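## Task

Move the block from the infeed plate into the vise. It must lie flat on the two low bars, which sit loose and have to finish standing upright between the jaws. The milled slot must point downward. One long side of the block must be pressed against the fixed jaw, meaning the jaw not carried by the air cylinder's rod. One end must be pressed against the work stop, the short rod between the jaws. You may set the block down in the V-block to change your grip.

## Robot and tools

ROBOT. There are two arms, left_arm and right_arm, each with a five-finger hand. The left hand is a mirror of the right. Calibrated base positions in the scene frame: left_arm (+0.028, +0.251, +0.041) m, right_arm (-0.040, -0.293, +0.035) m, both turned only slightly about z.

FRAME. All poses, offsets and readings use the scene frame. Its origin is at table-top height, halfway between the arms' nominal bases. +z is up, +x points out over the table, and left_arm is on the +y side (unrelated to image left or right). Each hand has a hand point 0.05 m in front of the palm and 0.15 m from the wrist face along the fingers. Its +z runs along straight fingers and +y out of the palm. On the right hand +x points across the palm away from the thumb; on the left hand it points toward the thumb. Straight fingertips reach 0.06-0.07 m past the point, and their centre lines sit 0.06 m behind it along -y. A wrist bracket on the little-finger side can strike objects. Expect the hand to rest 1-3 cm (sometimes 5 cm) off the commanded pose, usually low, with no contact involved.

execute_actions. Argument actions: a list of actions. Each action is a table of up to 15 rows, one per 1/30 s step; a short table repeats its last row until 15 steps are done. Each row has exactly 28 numbers in [-1, 1], always for both arms, in this order: left dx, dy, dz, rx, ry, rz; left thumb_turn, thumb_bend, index, middle, ring, little; left force_limit, speed; then the same 14 for the right arm. The six pose numbers are an offset, along scene axes, from that arm's Hand target as it stood when the action began; every row counts from that same start, not from the row before. Scale: 1.0 = 0.6 m for dx, dy, dz and 180 degrees for rotation; rx, ry, rz form one rotation vector about the Hand target's position. Sending six zeros re-requests the current Hand target. Optional cameras: list of names, ["all"], or [] for none; an empty actions list returns all images by default.

HAND NUMBERS. -1 is open, +1 closed. thumb_turn +1 puts the thumb in front of the palm, facing the fingers; thumb_bend +1 bends it fully. With the thumb turned in, the hand can hold an object about 0.035-0.065 m thick, or a handle down to about 0.025 m. force_limit maps linearly from about 0 N at -1 to 10 N at +1 (15 N for the two thumb motors). speed rises from almost zero at -1 to full at +0.48 and stays full above that; close at -0.94 or lower for a gentle grip. A motor starts only when its target changes by at least 0.002. No value means no change, so to keep a hand as it is, resend the eight numbers of its last executed row. If none has run yet, send hand_measured plus hand_force_limit and hand_speed. To squeeze harder, raise force_limit and send a target more closed than hand_measured; to loosen, send one more open.

move. target: one 28-number row, or a list of up to 15 rows; every row is an offset from the same Hand targets as at the start, not from the previous row. speed: top path speed in m/s, 0.002 to 4.3, default 0.25 (turns up to twice that in rad/s), one value or one per target. blend: corner rounding in m per target, 0 (default) stops at each. blocking=false returns after about 0.5 s while motion continues. cameras as above. Paths are straight, capped at 10 s, and do not avoid obstacles or the other arm. Avoid passing close to an arm's own base; go around it. The result adds a move: line giving the ending (done, off_target, moving, held, fault) and any limits (paced = clipped command, held = steps withheld).

wait: seconds from 0 to 10; arms hold their last command. stop: brakes a running move. zoom_image: camera plus region [x0, y0, x1, y1] in pixels, at most 504 by 504, on the newest image of that camera. show_instructions: shows reference pages. finished_scene: scene = the current scene number; irreversible.

CAMERAS: cam_head_left, cam_head_right, cam_high, cam_low, cam_left_wrist, cam_right_wrist, each 504x504.

RESULTS. end_effector_position (m) and end_effector_quat_wxyz per hand point; Hand target, the last commanded pose after the controller clips orientation to within 40 degrees of the measured one (next offsets count from it); Joint velocities, omitted when all within noise; joint torques, including arm weight, with numbers 3 and 4 wrapping at ±28 N m. Hand lists follow the six motor order: hand_measured (position), hand_stopped_by (moving, target, force, stalled, fault), hand_load_n (fingertip load, positive when pushed open; a lost grip shows as about 0). MOTOR HOT warns of heating; at 100 °C an arm drops and an OVER-TEMPERATURE FAULT line appears for 30-60 s or more.

AVOID. Dropping the block or releasing it while it moves; letting anything fall or end up off the table; hitting fixed or heavy things, fast impacts and hard pushes; pressing the two arms or hands against each other; excessive finger force from pushing, pulling, twisting or swinging loads; long holds, stretched reach or pushing toward unreachable poses, which heat motors. To end a push against something, command the target back past the hand point.

Each tool is called after "Emit:" by a JSON object that holds its "fn" and its "kwargs", one argument or row to a line.

Reference images:

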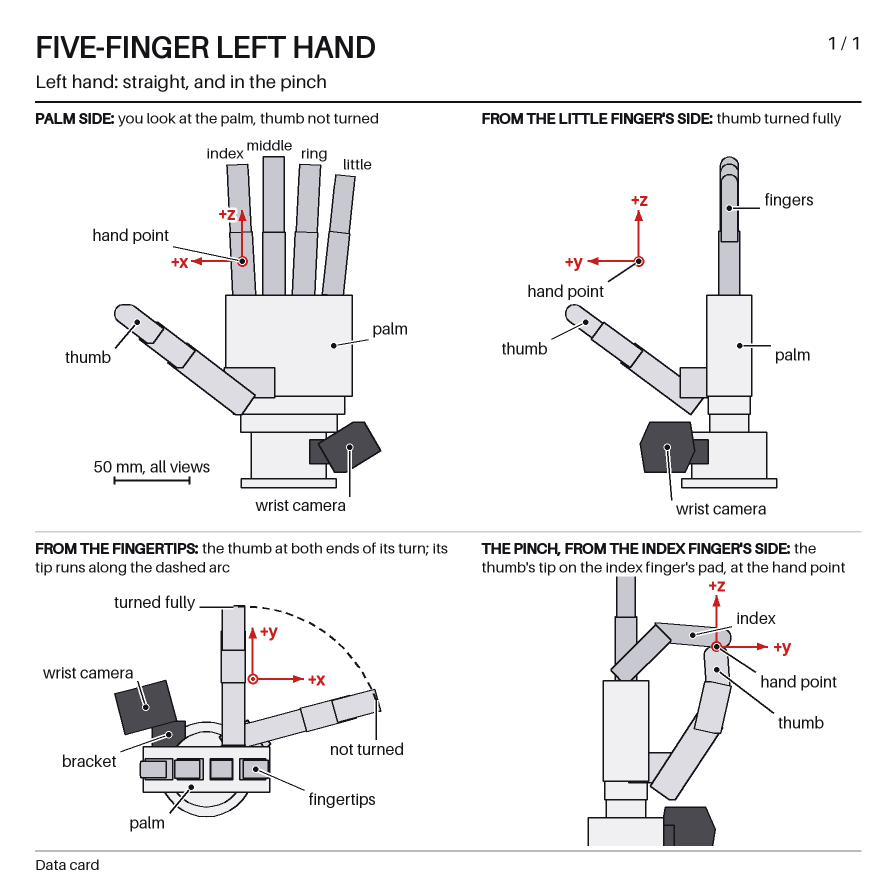

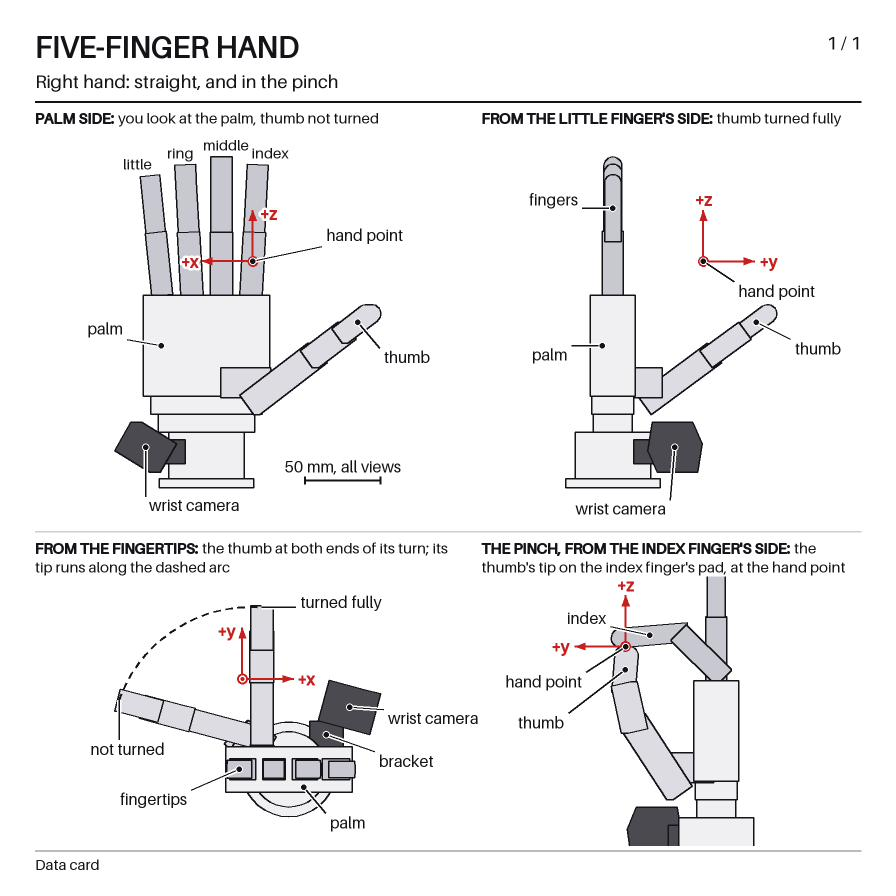

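## Session

Emit:
{"fn": "execute_actions", "kwargs": {
  "actions": []
}}

Scene clock: 0.00 s.
left_arm: end_effector_position=(+0.3697, +0.5336, +0.2137) hand_measured=(-1.000, -1.000, -1.000, -1.000, -1.000, -1.000) hand_load_n=(+0.0, +0.0, +0.0, +0.0, +0.0, +0.0) hand_stopped_by=(target, target, target, target, target, target) hand_force_limit=0.00 hand_speed=-0.80 end_effector_quat_wxyz=(-0.353, +0.919, -0.050, -0.170) | right_arm: end_effector_position=(+0.4895, -0.2552, +0.3548) hand_measured=(-1.000, -1.000, -1.000, -1.000, -1.000, -1.000) hand_load_n=(+0.0, +0.0, +0.0, +0.0, +0.0, +0.0) hand_stopped_by=(target, target, target, target, target, target) hand_force_limit=0.00 hand_speed=-0.80 end_effector_quat_wxyz=(-0.362, +0.824, -0.049, +0.433)
Joint positions: left_arm=[0.493 1.463 1.239 -1.258 -0.801 -0.944] | right_arm=[-0.125 1.191 1.13 -0.423 -0.674 -1.132]
Joint velocities: within noise
Joint torques (N m): no reading
Heat: left arm: hottest elbow 42 °C; right arm: hottest shoulder 39 °C.
Hand target: left_arm +0.3773, +0.5376, +0.2234; -0.359, +0.919, -0.045, -0.160 | right_arm +0.4950, -0.2558, +0.3689; -0.362, +0.819, -0.044, +0.444
camera_calibration:
cam_left_wrist: T_world_to_cam=[[0.401723, 0.726846, 0.557058, -0.661361], [0.884431, -0.465695, -0.0301719, -0.0742345], [0.237489, 0.5048, -0.829925, -0.0599159], [0, 0, 0, 1]] pos_world=[0.345568, 0.476382, 0.316451]
cam_right_wrist: T_world_to_cam=[[0.319893, -0.835165, -0.447402, -0.214718], [-0.86806, -0.0691286, -0.491623, 0.580061], [0.379658, 0.545638, -0.747087, 0.330486], [0, 0, 0, 1]] pos_world=[0.446743, -0.319552, 0.436008]

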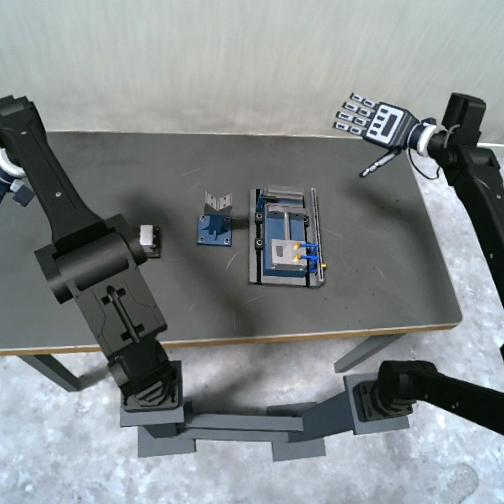

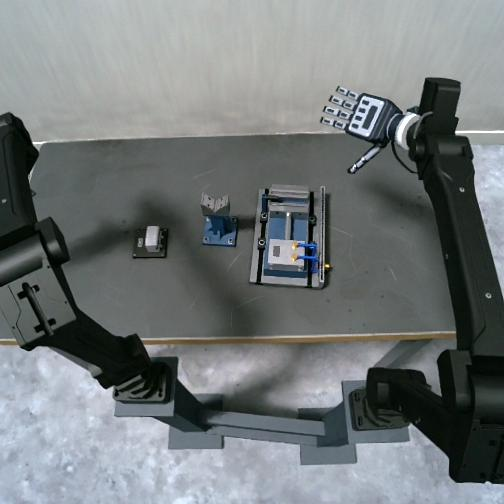

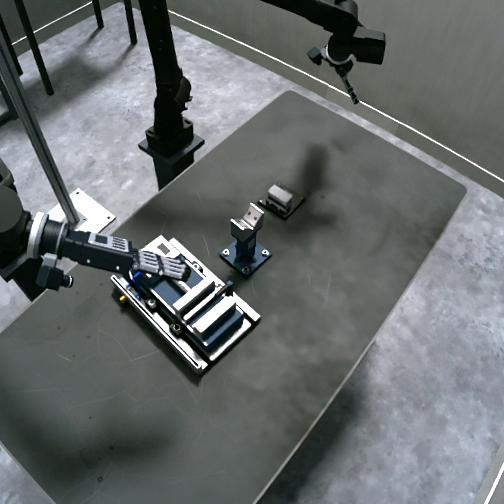

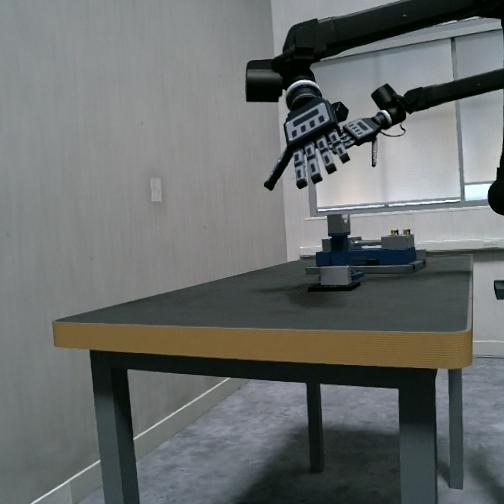

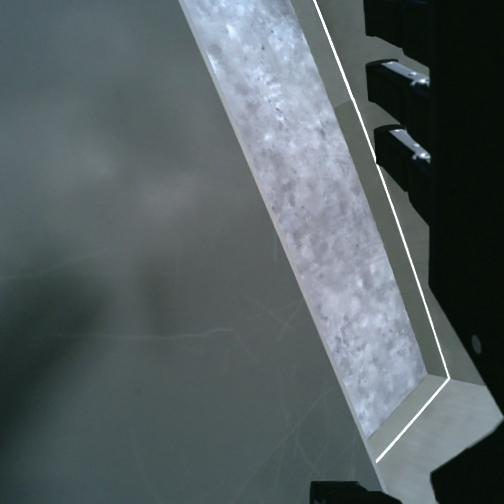

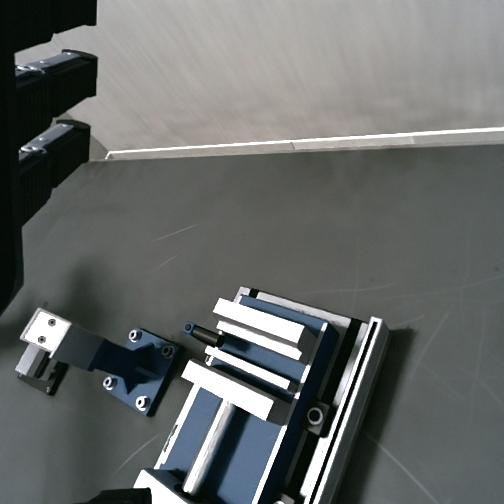

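Emit:
{"fn": "zoom_image", "kwargs": {
  "camera": "cam_head_right",
  "region": [120, 180, 260, 280]
}}

Emit:
{"fn": "zoom_image", "kwargs": {
  "camera": "cam_high",
  "region": [210, 170, 330, 290]
}}

Emit:
{"fn": "zoom_image", "kwargs": {
  "camera": "cam_head_left",
  "region": [110, 170, 250, 280]
}}

Emit:
{"fn": "zoom_image", "kwargs": {
  "camera": "cam_low",
  "region": [280, 190, 440, 310]
}}

Emit:
{"fn": "zoom_image", "kwargs": {
  "camera": "cam_right_wrist",
  "region": [0, 280, 220, 430]
}}

Scaled by 3.600.

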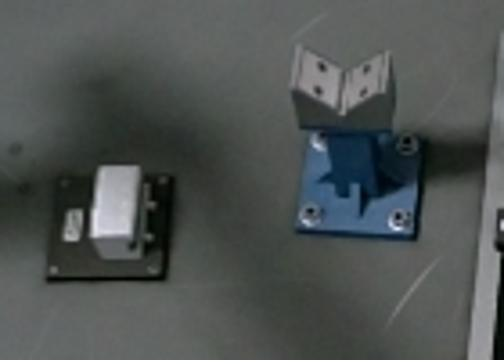

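Scaled by 4.200.

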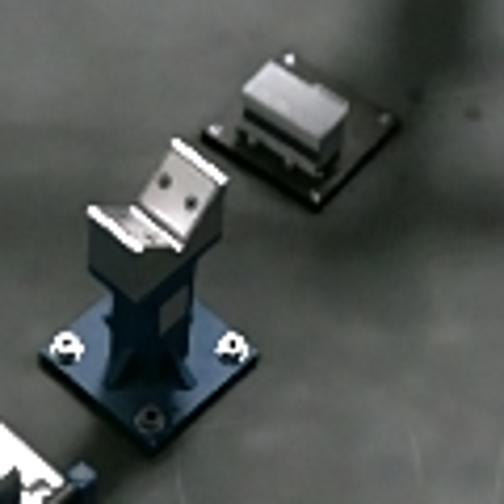

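Scaled by 3.600.

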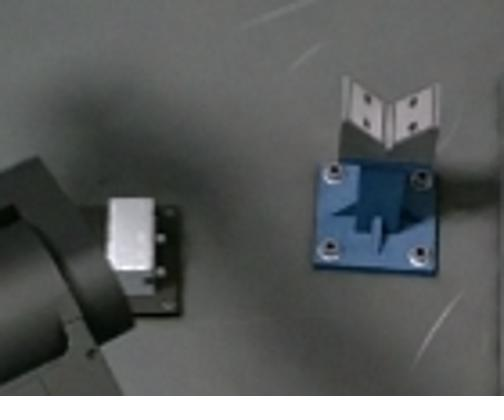

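Scaled by 3.150.

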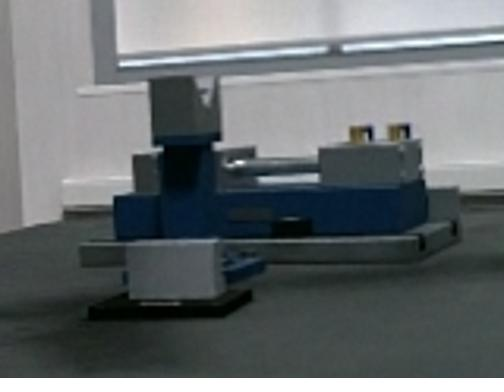

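Scaled by 2.291.

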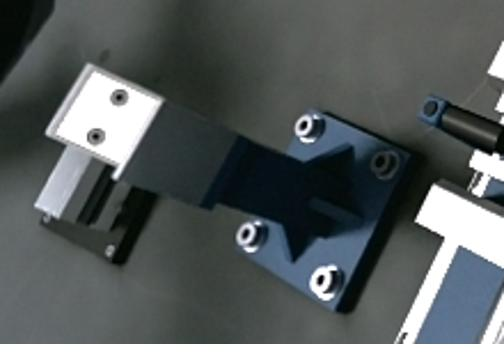

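Emit:
{"fn": "zoom_image", "kwargs": {
  "camera": "cam_head_right",
  "region": [235, 170, 345, 300]
}}

Emit:
{"fn": "zoom_image", "kwargs": {
  "camera": "cam_high",
  "region": [100, 220, 280, 390]
}}

Emit:
{"fn": "zoom_image", "kwargs": {
  "camera": "cam_right_wrist",
  "region": [140, 270, 400, 504]
}}

Scaled by 3.877.

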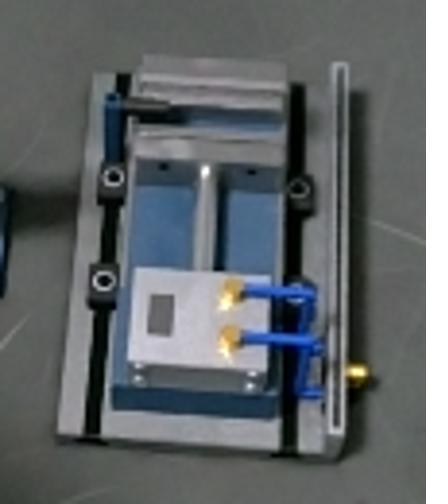

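Scaled by 2.800.

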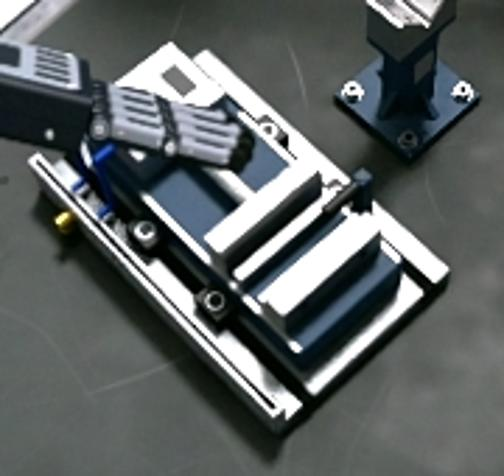

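Scaled by 1.938.

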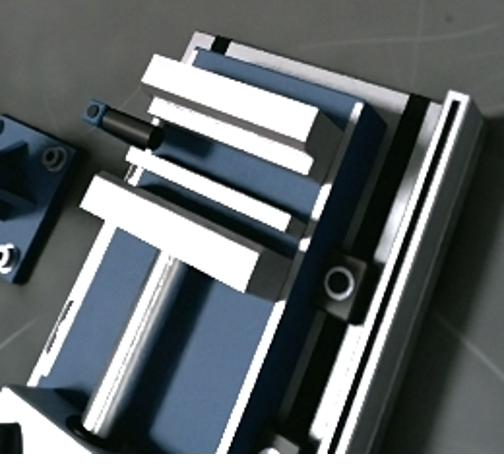

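Emit:
{"fn": "zoom_image", "kwargs": {
  "camera": "cam_head_right",
  "region": [255, 180, 320, 225]
}}

Emit:
{"fn": "zoom_image", "kwargs": {
  "camera": "cam_high",
  "region": [165, 260, 265, 350]
}}

Emit:
{"fn": "zoom_image", "kwargs": {
  "camera": "cam_right_wrist",
  "region": [170, 280, 360, 430]
}}

Scaled by 7.754.

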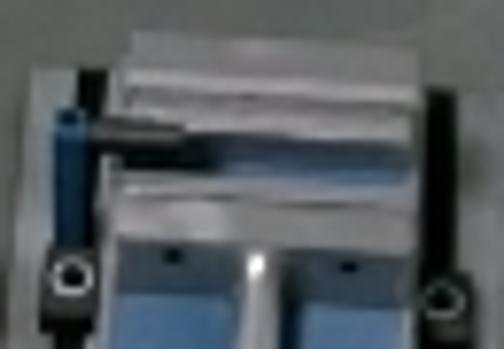

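Scaled by 5.040.

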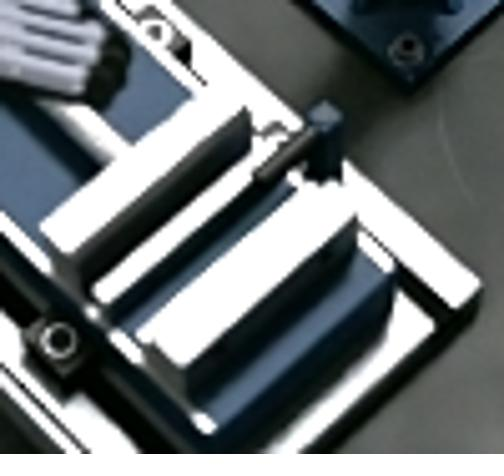

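Scaled by 2.653.

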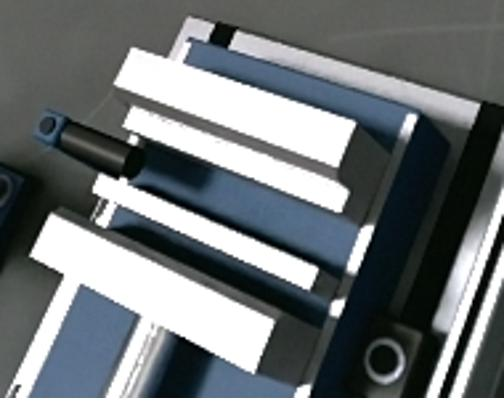

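Emit:
{"fn": "move", "kwargs": {
  "target": [
    [0.05,-0.6,0.05,0,0,0,-1,-1,-1,-1,-1,-1,0,-0.8,0.0167,-0.2453,-0.1982,0.2242,0.1444,0.0601,-1,-1,-1,-1,-1,-1,0,-0.8],
    [0.05,-0.6,0.05,0,0,0,-1,-1,-1,-1,-1,-1,0,-0.8,0.0233,-0.2453,-0.3982,0.2242,0.1444,0.0601,-1,-1,-1,-1,-1,-1,0,-0.8]
  ],
  "speed": 0.2,
  "blend": 0.04,
  "cameras": ["cam_left_wrist", "cam_right_wrist", "cam_head_left"]
}}

Scene clock: 324.90 s.
left_arm: end_effector_position=(+0.3985, +0.1857, +0.2332) hand_measured=(-1.000, -1.000, -1.000, -1.000, -1.000, -1.000) hand_load_n=(+0.0, +0.0, +0.0, -0.5, +0.0, +0.0) hand_stopped_by=(target, target, target, target, target, target) hand_force_limit=0.00 hand_speed=-0.80 end_effector_quat_wxyz=(-0.301, +0.947, -0.101, -0.042) | right_arm: end_effector_position=(+0.4979, -0.3948, +0.1303) hand_measured=(-1.000, -1.000, -1.000, -1.000, -1.000, -1.000) hand_load_n=(+0.0, +0.5, +0.0, +0.0, +0.0, +0.0) hand_stopped_by=(target, target, target, target, target, target) hand_force_limit=0.00 hand_speed=-0.80 end_effector_quat_wxyz=(-0.642, +0.720, -0.203, +0.169)
Joint positions: left_arm=[-0.323 1.384 1.239 -1.676 -0.572 -1.768] | right_arm=[-0.561 1.949 1.381 -0.996 -1.451 -1.547]
Joint torques (N m): left_arm=[-1.44 -9.52 12.1 -1.28 -0.3 -0.05] | right_arm=[0.26 -17.2 9.25 -0.09 -0.8 -0.32]
Heat: left arm: hottest elbow 52 °C; right arm: hottest elbow 56 °C.
Hand target: left_arm +0.4074, +0.1776, +0.2533; -0.359, +0.919, -0.045, -0.160 | right_arm +0.5089, -0.4031, +0.1299; -0.639, +0.723, -0.196, +0.175
Off the commanded pose: left_arm 0.023 m, 17 deg | right_arm 0.014 m, 1 deg.
joint sent to its limit (left arm) — joint 4 (wrist pitch), lower limit. The joint targets are off in orientation, not in position.
move: off_target (left_arm, right_arm)
camera_calibration:
cam_left_wrist: T_world_to_cam=[[0.41046, 0.739314, 0.533795, -0.431276], [0.777314, -0.589735, 0.219079, -0.25358], [0.476766, 0.325003, -0.816742, 0.0600158], [0, 0, 0, 1]] pos_world=[0.345519, 0.149798, 0.334784]
cam_right_wrist: T_world_to_cam=[[0.0882549, -0.257538, -0.962229, -0.0239266], [-0.996094, -0.0200775, -0.0859873, 0.497592], [0.00282584, 0.966059, -0.258304, 0.52558], [0, 0, 0, 1]] pos_world=[0.496274, -0.503913, 0.155523]
Images, in order (width x height): cam_head_left 504x504, cam_left_wrist 504x504, cam_right_wrist 504x504.

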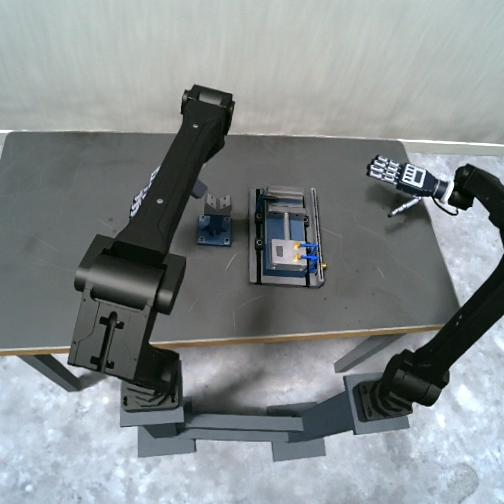

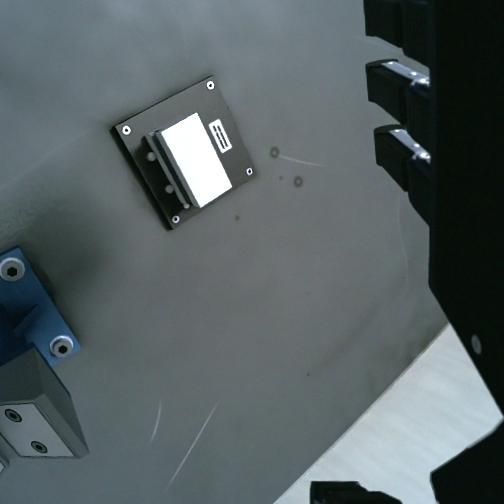

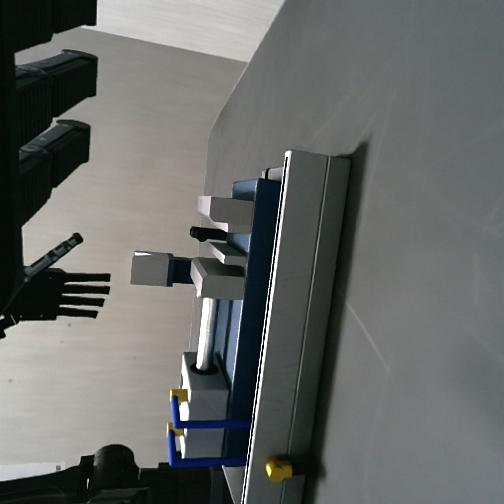

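Emit:
{"fn": "zoom_image", "kwargs": {
  "camera": "cam_left_wrist",
  "region": [100, 60, 270, 240]
}}

Emit:
{"fn": "zoom_image", "kwargs": {
  "camera": "cam_right_wrist",
  "region": [120, 170, 270, 310]
}}

Scaled by 2.800.

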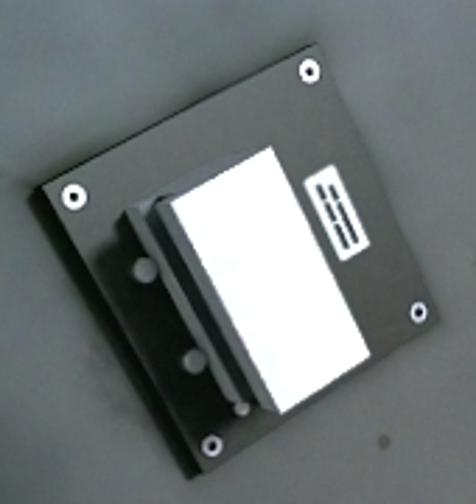

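Scaled by 3.360.

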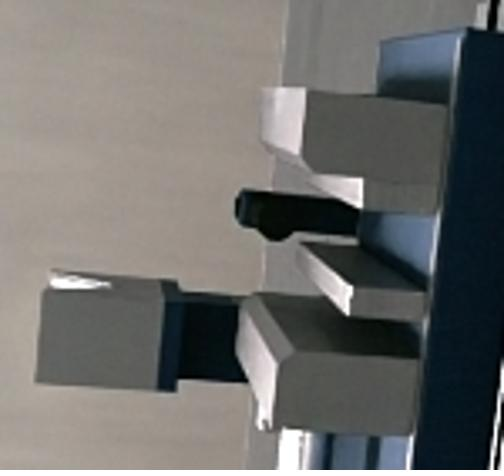

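Emit:
{"fn": "zoom_image", "kwargs": {
  "camera": "cam_right_wrist",
  "region": [180, 180, 260, 310]
}}

Scaled by 3.877.

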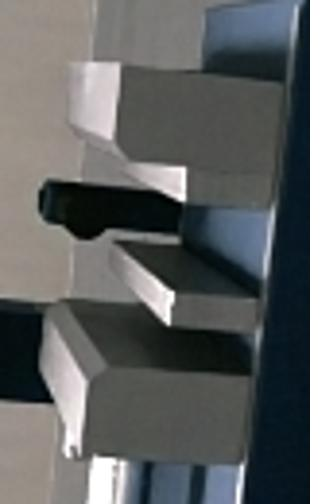

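Emit:
{"fn": "move", "kwargs": {
  "target": [0,-0.283,0.033,0,0,0,-1,-1,-1,-1,-1,-1,0,-0.8,0,0,0,0,0,0,-1,-1,-1,-1,-1,-1,0,-0.8],
  "speed": 0.2,
  "cameras": ["cam_left_wrist"]
}}

Emit:
{"fn": "zoom_image", "kwargs": {
  "camera": "cam_left_wrist",
  "region": [0, 100, 252, 352]
}}

Scene clock: 446.50 s.
left_arm: end_effector_position=(+0.3957, +0.0191, +0.2569) hand_measured=(-1.000, -1.000, -1.000, -1.000, -1.000, -1.000) hand_load_n=(+0.0, +0.0, +0.0, +0.0, +0.0, +0.0) hand_stopped_by=(target, target, target, target, target, target) hand_force_limit=0.00 hand_speed=-0.80 end_effector_quat_wxyz=(-0.216, +0.969, -0.111, +0.036) | right_arm: end_effector_position=(+0.4982, -0.3950, +0.1310) hand_measured=(-1.000, -1.000, -1.000, -1.000, -1.000, -1.000) hand_load_n=(+0.0, +0.0, +0.0, +0.0, +0.0, +0.0) hand_stopped_by=(target, target, target, target, target, target) hand_force_limit=0.00 hand_speed=-0.80 end_effector_quat_wxyz=(-0.642, +0.720, -0.202, +0.169)
Joint positions: left_arm=[-0.643 1.45 1.384 -1.676 -0.408 -2.032] | right_arm=[-0.561 1.952 1.387 -1.013 -1.451 -1.563]
Joint torques (N m): left_arm=[-0.67 -8.53 13.52 -1.14 -0.18 -0.05] | right_arm=[0.26 -16.91 9.22 -0.12 -0.8 -0.26]
Heat: left arm: hottest elbow 55 °C; right arm: hottest elbow 51 °C.
Hand target: left_arm +0.4074, +0.0078, +0.2730; -0.359, +0.919, -0.045, -0.160 | right_arm +0.5089, -0.4031, +0.1298; -0.639, +0.723, -0.196, +0.175
Off the commanded pose: left_arm 0.023 m, 29 deg | right_arm 0.014 m, 1 deg.
joint sent to its limit (left arm) — joint 4 (wrist pitch), lower limit. The joint targets are off in orientation, not in position.
move: off_target (left_arm, right_arm)
camera_calibration:
cam_left_wrist: T_world_to_cam=[[0.392631, 0.810747, 0.4342, -0.288366], [0.704736, -0.568562, 0.424365, -0.379227], [0.590922, 0.139378, -0.794597, 0.0875125], [0, 0, 0, 1]] pos_world=[0.328763, 0.0059807, 0.355676]
Images, in order (width x height): cam_left_wrist 504x504.

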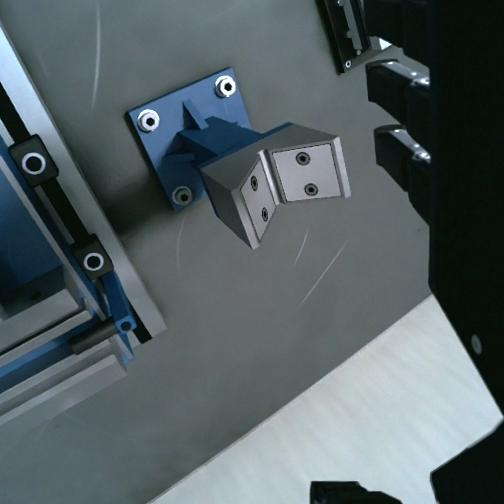

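Scaled by 2.000.

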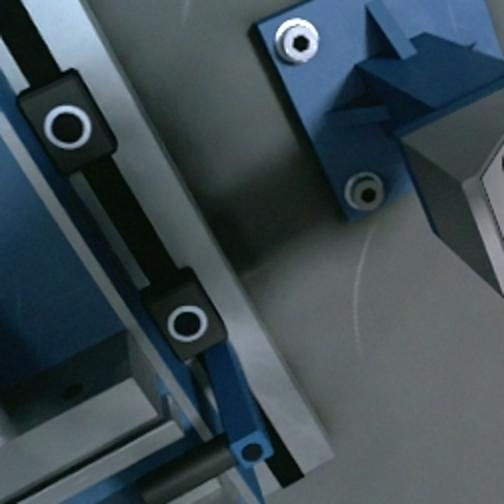

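Emit:
{"fn": "zoom_image", "kwargs": {
  "camera": "cam_left_wrist",
  "region": [110, 50, 370, 260]
}}

Emit:
{"fn": "zoom_image", "kwargs": {
  "camera": "cam_left_wrist",
  "region": [0, 230, 180, 420]
}}

Scaled by 1.938.

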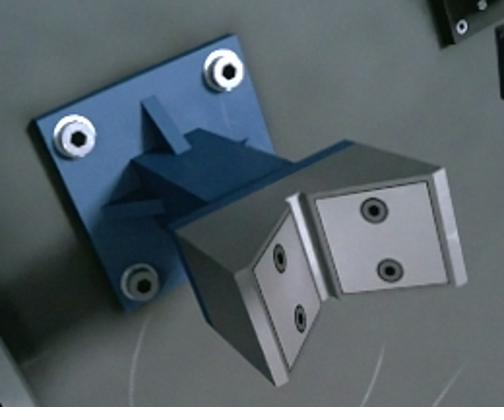

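Scaled by 2.653.

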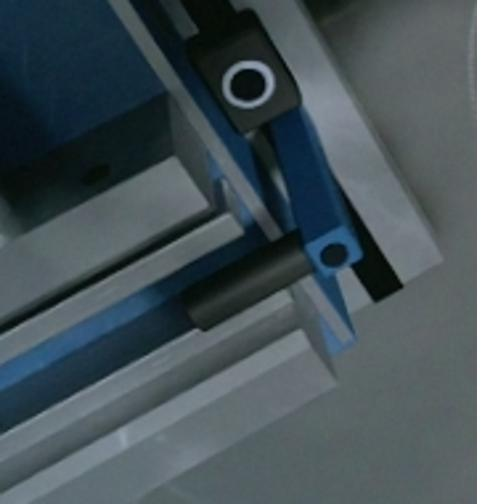

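Emit:
{"fn": "move", "kwargs": {
  "target": [
    [0.0328,0.3988,-0.07,-0.0314,-0.136,-0.5245,1,-1,-1,-1,-1,-1,0,0,0,0,0,0,0,0,-1,-1,-1,-1,-1,-1,0,-0.8],
    [0.0328,0.3988,-0.255,-0.0314,-0.136,-0.5245,1,-1,-1,-1,-1,-1,0,0,0,0,0,0,0,0,-1,-1,-1,-1,-1,-1,0,-0.8]
  ],
  "speed": [0.25,0.12],
  "blend": 0.02,
  "cameras": ["cam_left_wrist"]
}}

Scene clock: 507.90 s.
left_arm: end_effector_position=(+0.4258, +0.2421, +0.1247) hand_measured=(+1.000, -1.000, -1.000, -1.000, -1.000, -1.000) hand_load_n=(+0.0, +0.0, +0.0, +0.0, +0.0, +0.0) hand_stopped_by=(target, target, target, target, target, target) hand_force_limit=0.00 hand_speed=0.00 end_effector_quat_wxyz=(-0.318, +0.618, -0.637, +0.333) | right_arm: end_effector_position=(+0.4982, -0.3950, +0.1310) hand_measured=(-1.000, -1.000, -1.000, -1.000, -1.000, -1.000) hand_load_n=(-0.5, +0.0, +0.0, +0.0, +0.0, +0.0) hand_stopped_by=(target, target, target, target, target, target) hand_force_limit=0.00 hand_speed=-0.80 end_effector_quat_wxyz=(-0.642, +0.720, -0.202, +0.169)
Joint positions: left_arm=[0.112 1.055 0.485 -0.048 0.115 0.073] | right_arm=[-0.561 1.952 1.387 -1.013 -1.451 -1.563]
Joint torques (N m): left_arm=[0.38 -3.9 8.65 2.07 0.18 0.17] | right_arm=[0.38 -16.91 9.22 -0.13 -0.8 -0.27]
Heat: left arm: hottest elbow 59 °C; right arm: hottest elbow 53 °C.
Hand target: left_arm +0.4269, +0.2470, +0.1200; -0.321, +0.618, -0.637, +0.331 | right_arm +0.5089, -0.4031, +0.1298; -0.639, +0.723, -0.196, +0.175
Off the commanded pose: left_arm 0.007 m, 0 deg | right_arm 0.014 m, 1 deg.
move: off_target (right_arm)
camera_calibration:
cam_left_wrist: T_world_to_cam=[[0.54464, -0.217428, 0.809995, -0.286182], [-0.568694, -0.805595, 0.166143, 0.414192], [0.616404, -0.551128, -0.56241, 0.0609279], [0, 0, 0, 1]] pos_world=[0.353858, 0.305026, 0.197257]
Images, in order (width x height): cam_left_wrist 504x504.

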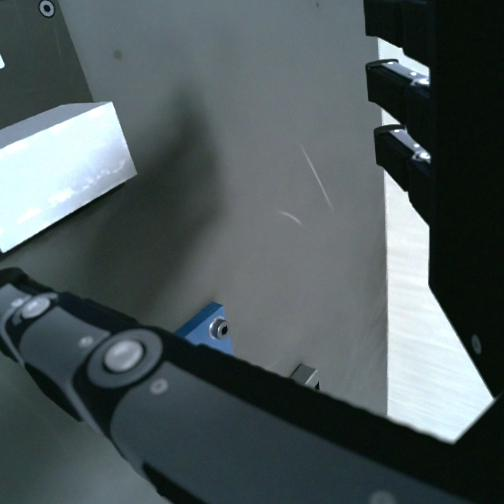

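Emit:
{"fn": "move", "kwargs": {
  "target": [0.0052,0.0092,-0.065,0,0,0,1,-1,-1,-1,-1,-1,0,0,0,0,0,0,0,0,-1,-1,-1,-1,-1,-1,0,-0.8],
  "speed": 0.1,
  "cameras": ["cam_left_wrist"]
}}

Scene clock: 529.30 s.
left_arm: end_effector_position=(+0.4301, +0.2476, +0.0861) hand_measured=(+1.000, -1.000, -1.000, -1.000, -1.000, -1.000) hand_load_n=(+0.0, +0.0, +0.0, +0.0, +0.0, +0.0) hand_stopped_by=(target, target, target, target, target, target) hand_force_limit=0.00 hand_speed=0.00 end_effector_quat_wxyz=(-0.318, +0.618, -0.637, +0.334) | right_arm: end_effector_position=(+0.4982, -0.3950, +0.1310) hand_measured=(-1.000, -1.000, -1.000, -1.000, -1.000, -1.000) hand_load_n=(-0.5, +0.0, +0.0, -0.5, +0.0, +0.0) hand_stopped_by=(target, target, target, target, target, target) hand_force_limit=0.00 hand_speed=-0.80 end_effector_quat_wxyz=(-0.642, +0.720, -0.202, +0.169)
Joint positions: left_arm=[0.13 1.174 0.434 0.122 0.129 0.083] | right_arm=[-0.561 1.952 1.387 -1.013 -1.451 -1.563]
Joint torques (N m): left_arm=[0.44 -4.42 7.65 2.02 0.19 0.17] | right_arm=[0.5 -16.97 9.21 -0.13 -0.81 -0.25]
Heat: left arm: hottest elbow 55 °C; right arm: hottest elbow 53 °C.
Hand target: left_arm +0.4302, +0.2525, +0.0811; -0.321, +0.618, -0.637, +0.331 | right_arm +0.5089, -0.4031, +0.1298; -0.639, +0.723, -0.196, +0.175
Off the commanded pose: left_arm 0.007 m, 0 deg | right_arm 0.014 m, 1 deg.
move: off_target (right_arm)
camera_calibration:
cam_left_wrist: T_world_to_cam=[[0.54371, -0.217045, 0.810722, -0.255877], [-0.568608, -0.805764, 0.165619, 0.4276], [0.617304, -0.551032, -0.561515, 0.0390496], [0, 0, 0, 1]] pos_world=[0.358154, 0.310525, 0.158553]
Images, in order (width x height): cam_left_wrist 504x504.

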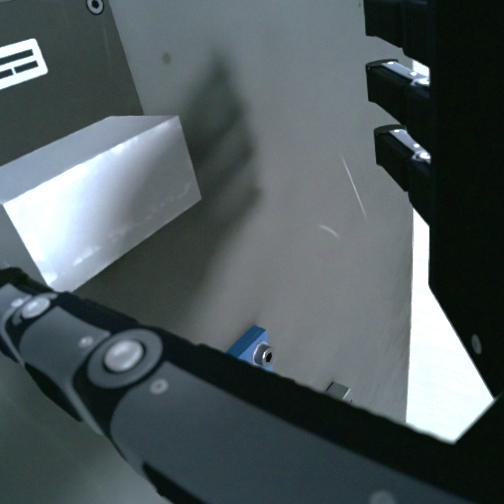

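Emit:
{"fn": "move", "kwargs": {
  "target": [-0.0032,0.0075,-0.0423,0,0,0,1,-1,-1,-1,-1,-1,0,0,0,0,0,0,0,0,-1,-1,-1,-1,-1,-1,0,-0.8],
  "speed": 0.06,
  "cameras": ["cam_left_wrist"]
}}

Emit:
{"fn": "zoom_image", "kwargs": {
  "camera": "cam_left_wrist",
  "region": [0, 80, 252, 332]
}}

Scene clock: 548.90 s.
left_arm: end_effector_position=(+0.4293, +0.2520, +0.0610) hand_measured=(+1.000, -1.000, -1.000, -1.000, -1.000, -1.000) hand_load_n=(+0.0, -0.5, +0.0, +0.0, +0.0, +0.0) hand_stopped_by=(target, target, target, target, target, target) hand_force_limit=0.00 hand_speed=0.00 end_effector_quat_wxyz=(-0.319, +0.617, -0.637, +0.334) | right_arm: end_effector_position=(+0.4982, -0.3950, +0.1310) hand_measured=(-1.000, -1.000, -1.000, -1.000, -1.000, -1.000) hand_load_n=(+0.0, +0.0, +0.0, +0.0, +0.0, -0.5) hand_stopped_by=(target, target, target, target, target, target) hand_force_limit=0.00 hand_speed=-0.80 end_effector_quat_wxyz=(-0.642, +0.720, -0.202, +0.169)
Joint positions: left_arm=[0.147 1.257 0.401 0.237 0.143 0.093] | right_arm=[-0.561 1.952 1.387 -1.013 -1.451 -1.563]
Joint torques (N m): left_arm=[0.38 -4.78 6.79 2.03 0.2 0.16] | right_arm=[0.32 -17.08 9.24 -0.12 -0.8 -0.27]
Heat: left arm: hottest elbow 52 °C; right arm: hottest elbow 53 °C.
Hand target: left_arm +0.4283, +0.2570, +0.0557; -0.321, +0.618, -0.637, +0.331 | right_arm +0.5089, -0.4031, +0.1298; -0.639, +0.723, -0.196, +0.175
Off the commanded pose: left_arm 0.007 m, 0 deg | right_arm 0.014 m, 1 deg.
move: off_target (right_arm)
camera_calibration:
cam_left_wrist: T_world_to_cam=[[0.542832, -0.217427, 0.811208, -0.233609], [-0.56914, -0.805526, 0.164945, 0.435094], [0.617586, -0.551228, -0.561012, 0.0278282], [0, 0, 0, 1]] pos_world=[0.357254, 0.315026, 0.133351]
Images, in order (width x height): cam_left_wrist 504x504.

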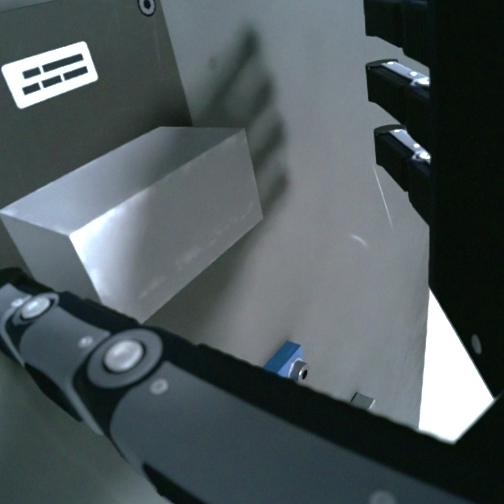

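Scaled by 2.000.

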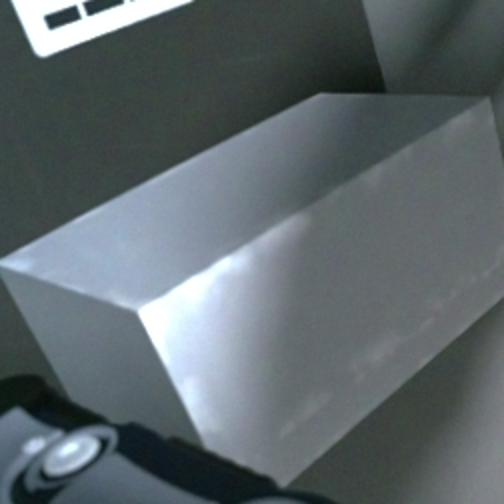

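Emit:
{"fn": "move", "kwargs": {
  "target": [
    [0,0,0,0,0,0,1,-0.8,-0.07,-0.07,-1,-1,-0.35,-0.9,0,0,0,0,0,0,-1,-1,-1,-1,-1,-1,0,-0.8],
    [0,0,0,0,0,0,1,-0.8,0.15,0.15,-1,-1,0.4,-0.93,0,0,0,0,0,0,-1,-1,-1,-1,-1,-1,0,-0.8]
  ],
  "speed": 0.06,
  "cameras": ["cam_left_wrist"]
}}

Scene clock: 566.43 s.
left_arm: end_effector_position=(+0.4295, +0.2523, +0.0608) hand_measured=(+1.000, -0.802, -0.150, -0.156, -1.000, -1.000) hand_load_n=(+0.5, +9.5, +4.0, +9.0, +0.0, +0.0) hand_stopped_by=(target, target, force, force, target, target) hand_force_limit=0.40 hand_speed=-0.93 end_effector_quat_wxyz=(-0.319, +0.617, -0.637, +0.334) | right_arm: end_effector_position=(+0.4982, -0.3950, +0.1310) hand_measured=(-1.000, -1.000, -1.000, -1.000, -1.000, -1.000) hand_load_n=(+0.0, +0.0, +0.0, +0.0, +0.0, +0.0) hand_stopped_by=(target, target, target, target, target, target) hand_force_limit=0.00 hand_speed=-0.80 end_effector_quat_wxyz=(-0.642, +0.720, -0.202, +0.169)
Joint positions: left_arm=[0.148 1.258 0.401 0.239 0.144 0.094] | right_arm=[-0.561 1.952 1.387 -1.013 -1.451 -1.563]
Joint torques (N m): left_arm=[0.44 -4.84 6.79 1.98 0.16 0.16] | right_arm=[0.5 -17.03 9.22 -0.1 -0.8 -0.27]
Heat: left arm: hottest elbow 51 °C; right arm: hottest elbow 53 °C.
Hand target: left_arm +0.4283, +0.2571, +0.0557; -0.321, +0.618, -0.637, +0.331 | right_arm +0.5089, -0.4031, +0.1298; -0.639, +0.723, -0.196, +0.175
Off the commanded pose: left_arm 0.007 m, 0 deg | right_arm 0.014 m, 1 deg.
move: off_target (right_arm)
camera_calibration:
cam_left_wrist: T_world_to_cam=[[0.541999, -0.218547, 0.811464, -0.232957], [-0.569882, -0.805242, 0.163768, 0.435798], [0.617634, -0.551202, -0.560986, 0.027785], [0, 0, 0, 1]] pos_world=[0.357455, 0.315326, 0.133253]
Images, in order (width x height): cam_left_wrist 504x504.

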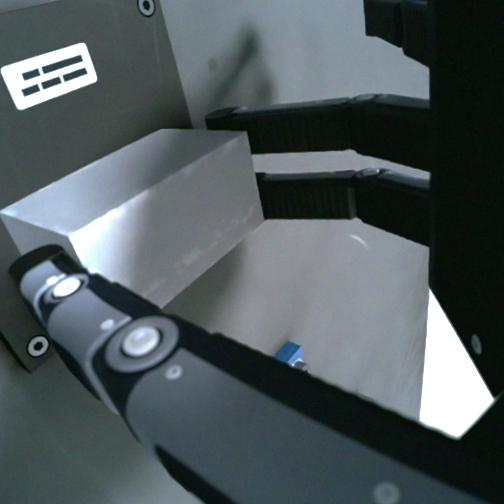

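Emit:
{"fn": "move", "kwargs": {
  "target": [
    [0,0,0,0,0,0,1,-1,-0.6,-0.6,-1,-1,0.4,-0.8,0,0,0,0,0,0,-1,-1,-1,-1,-1,-1,0,-0.8],
    [0,-0.022,0,0,0,0,1,-1,-0.6,-0.6,-1,-1,0.4,-0.8,0,0,0,0,0,0,-1,-1,-1,-1,-1,-1,0,-0.8]
  ],
  "speed": 0.04,
  "cameras": ["cam_left_wrist"]
}}

Scene clock: 585.73 s.
left_arm: end_effector_position=(+0.4300, +0.2488, +0.0599) hand_measured=(+1.000, -1.000, -0.600, -0.600, -1.000, -1.000) hand_load_n=(+0.0, +0.0, +0.0, +0.0, +0.0, +0.0) hand_stopped_by=(target, target, target, target, target, target) hand_force_limit=0.40 hand_speed=-0.80 end_effector_quat_wxyz=(-0.323, +0.618, -0.638, +0.328) | right_arm: end_effector_position=(+0.4982, -0.3950, +0.1310) hand_measured=(-1.000, -1.000, -1.000, -1.000, -1.000, -1.000) hand_load_n=(-0.5, +0.0, +0.0, +0.0, +0.0, +0.0) hand_stopped_by=(target, target, target, target, target, target) hand_force_limit=0.00 hand_speed=-0.80 end_effector_quat_wxyz=(-0.642, +0.720, -0.202, +0.169)
Joint positions: left_arm=[0.124 1.258 0.401 0.239 0.11 0.087] | right_arm=[-0.561 1.952 1.387 -1.013 -1.451 -1.563]
Joint torques (N m): left_arm=[-1.44 -5.13 6.45 2.14 0 -0.04] | right_arm=[0.38 -16.97 9.24 -0.09 -0.79 -0.27]
Heat: left arm: hottest elbow 49 °C; right arm: hottest elbow 53 °C.
Hand target: left_arm +0.4282, +0.2438, +0.0557; -0.321, +0.618, -0.637, +0.331 | right_arm +0.5089, -0.4031, +0.1298; -0.639, +0.723, -0.196, +0.175
Off the commanded pose: left_arm 0.007 m, 0 deg | right_arm 0.014 m, 1 deg.
move: off_target (right_arm)
camera_calibration:
cam_left_wrist: T_world_to_cam=[[0.546001, -0.225073, 0.806985, -0.233095], [-0.563279, -0.811649, 0.154736, 0.432637], [0.620162, -0.539044, -0.56994, 0.0215034], [0, 0, 0, 1]] pos_world=[0.35763, 0.310277, 0.133416]
Images, in order (width x height): cam_left_wrist 504x504.

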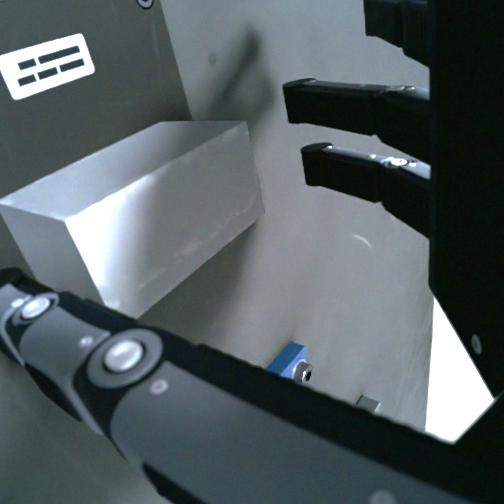

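Emit:
{"fn": "move", "kwargs": {
  "target": [
    [0,-0.0075,0,0,0,0,1,-1,-0.6,-0.6,-1,-1,0.4,-0.8,0,0,0,0,0,0,-1,-1,-1,-1,-1,-1,0,-0.8],
    [0,-0.0075,0,0,0,0,1,-0.8,-0.07,-0.07,-1,-1,-0.35,-0.9,0,0,0,0,0,0,-1,-1,-1,-1,-1,-1,0,-0.8]
  ],
  "speed": 0.04,
  "cameras": ["cam_left_wrist"]
}}

Scene clock: 595.90 s.
left_arm: end_effector_position=(+0.4286, +0.2443, +0.0584) hand_measured=(+1.000, -0.802, -0.154, -0.174, -1.000, -1.000) hand_load_n=(+0.5, +5.0, +4.0, +3.0, +0.0, +0.0) hand_stopped_by=(target, target, force, force, target, target) hand_force_limit=-0.35 hand_speed=-0.90 end_effector_quat_wxyz=(-0.323, +0.619, -0.637, +0.327) | right_arm: end_effector_position=(+0.4982, -0.3950, +0.1310) hand_measured=(-1.000, -1.000, -1.000, -1.000, -1.000, -1.000) hand_load_n=(-0.5, +0.0, +0.0, +0.0, -0.5, +0.0) hand_stopped_by=(target, target, target, target, target, target) hand_force_limit=0.00 hand_speed=-0.80 end_effector_quat_wxyz=(-0.642, +0.720, -0.202, +0.169)
Joint positions: left_arm=[0.108 1.258 0.396 0.243 0.097 0.076] | right_arm=[-0.561 1.952 1.387 -1.013 -1.451 -1.563]
Joint torques (N m): left_arm=[-1.44 -5.19 6.71 1.99 0 -0.03] | right_arm=[0.32 -17.2 9.17 -0.1 -0.8 -0.26]
Heat: left arm: hottest elbow 49 °C; right arm: hottest elbow 53 °C.
Hand target: left_arm +0.4282, +0.2393, +0.0556; -0.321, +0.618, -0.637, +0.331 | right_arm +0.5089, -0.4031, +0.1298; -0.639, +0.723, -0.196, +0.175
Off the commanded pose: left_arm 0.006 m, 0 deg | right_arm 0.014 m, 1 deg.
move: off_target (right_arm)
camera_calibration:
cam_left_wrist: T_world_to_cam=[[0.548176, -0.22341, 0.805972, -0.233394], [-0.56157, -0.812447, 0.156744, 0.427908], [0.619791, -0.538533, -0.570825, 0.0190607], [0, 0, 0, 1]] pos_world=[0.356428, 0.305775, 0.131917]
Images, in order (width x height): cam_left_wrist 504x504.

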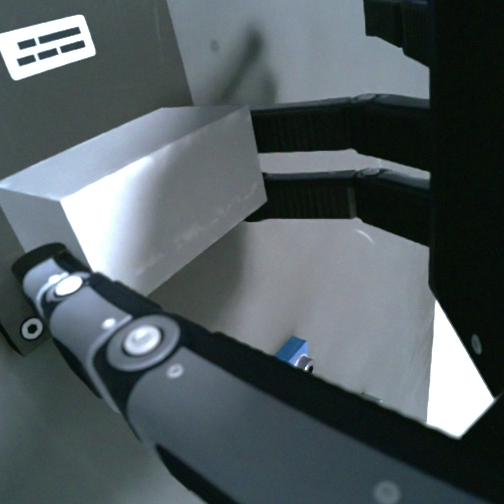

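Emit:
{"fn": "move", "kwargs": {
  "target": [
    [0,0,0,0,0,0,1,-0.8,0.15,0.15,-1,-1,0.4,-0.93,0,0,0,0,0,0,-1,-1,-1,-1,-1,-1,0,-0.8],
    [0,0,0.25,0,0,0,1,-0.8,0.15,0.15,-1,-1,0.4,-0.93,0,0,0,0,0,0,-1,-1,-1,-1,-1,-1,0,-0.8],
    [0.048,-0.3122,0.3657,0.2492,-0.0203,-0.03,1,-0.8,0.15,0.15,-1,-1,0.4,-0.93,0,0,0,0,0,0,-1,-1,-1,-1,-1,-1,0,-0.8]
  ],
  "speed": [0.1,0.12,0.2],
  "blend": [0,0.03,0],
  "cameras": ["cam_left_wrist", "cam_right_wrist"]
}}

Scene clock: 627.50 s.
left_arm: end_effector_position=(+0.4413, +0.0681, +0.2448) hand_measured=(+1.000, -0.804, -0.138, -0.158, -1.000, -1.000) hand_load_n=(+1.5, +11.0, +7.0, +7.0, +0.0, +0.0) hand_stopped_by=(target, target, force, force, target, target) hand_force_limit=0.40 hand_speed=-0.93 end_effector_quat_wxyz=(+0.527, -0.409, +0.741, -0.081) | right_arm: end_effector_position=(+0.4982, -0.3950, +0.1310) hand_measured=(-1.000, -1.000, -1.000, -1.000, -1.000, -1.000) hand_load_n=(-0.5, +0.0, +0.0, +0.0, +0.0, +0.0) hand_stopped_by=(target, target, target, target, target, target) hand_force_limit=0.00 hand_speed=-0.80 end_effector_quat_wxyz=(-0.642, +0.720, -0.202, +0.169)
Joint positions: left_arm=[-0.732 1.26 0.952 -0.502 -0.931 0.214] | right_arm=[-0.561 1.952 1.387 -1.013 -1.451 -1.563]
Joint torques (N m): left_arm=[-1.14 -7.36 15.8 0.36 -0.73 0.31] | right_arm=[0.26 -17.03 9.2 -0.06 -0.79 -0.27]
Heat: left arm: hottest elbow 50 °C; right arm: hottest elbow 53 °C.
Hand target: left_arm +0.4570, +0.0521, +0.2751; +0.536, -0.408, +0.732, -0.096 | right_arm +0.5089, -0.4031, +0.1298; -0.639, +0.723, -0.196, +0.175
Off the commanded pose: left_arm 0.038 m, 2 deg | right_arm 0.014 m, 1 deg.
move: off_target (left_arm, right_arm)
camera_calibration:
cam_left_wrist: T_world_to_cam=[[0.476037, -0.783436, 0.39952, -0.26056], [-0.636472, -0.62042, -0.458239, 0.433091], [0.606871, -0.0361444, -0.793978, 0.0488397], [0, 0, 0, 1]] pos_world=[0.370047, 0.0663316, 0.341336]
cam_right_wrist: T_world_to_cam=[[0.0905207, -0.258449, -0.961775, -0.0249072], [-0.995893, -0.0220337, -0.0878111, 0.497352], [0.0015032, 0.965774, -0.259382, 0.526659], [0, 0, 0, 1]] pos_world=[0.496772, -0.504112, 0.156324]
Images, in order (width x height): cam_left_wrist 504x504, cam_right_wrist 504x504.

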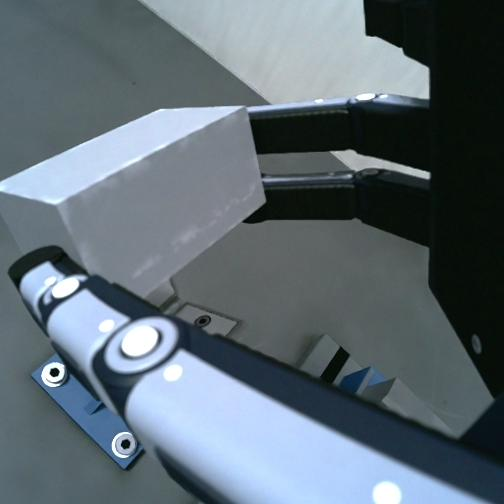

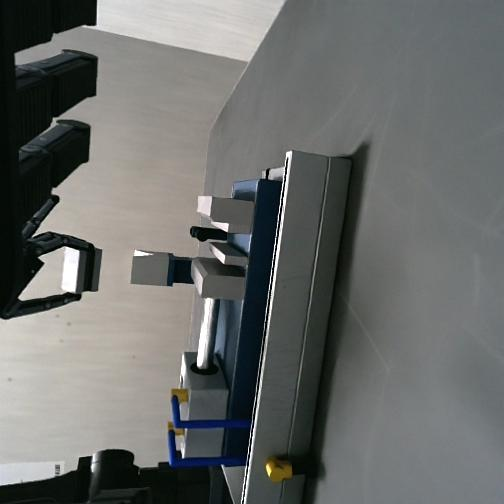

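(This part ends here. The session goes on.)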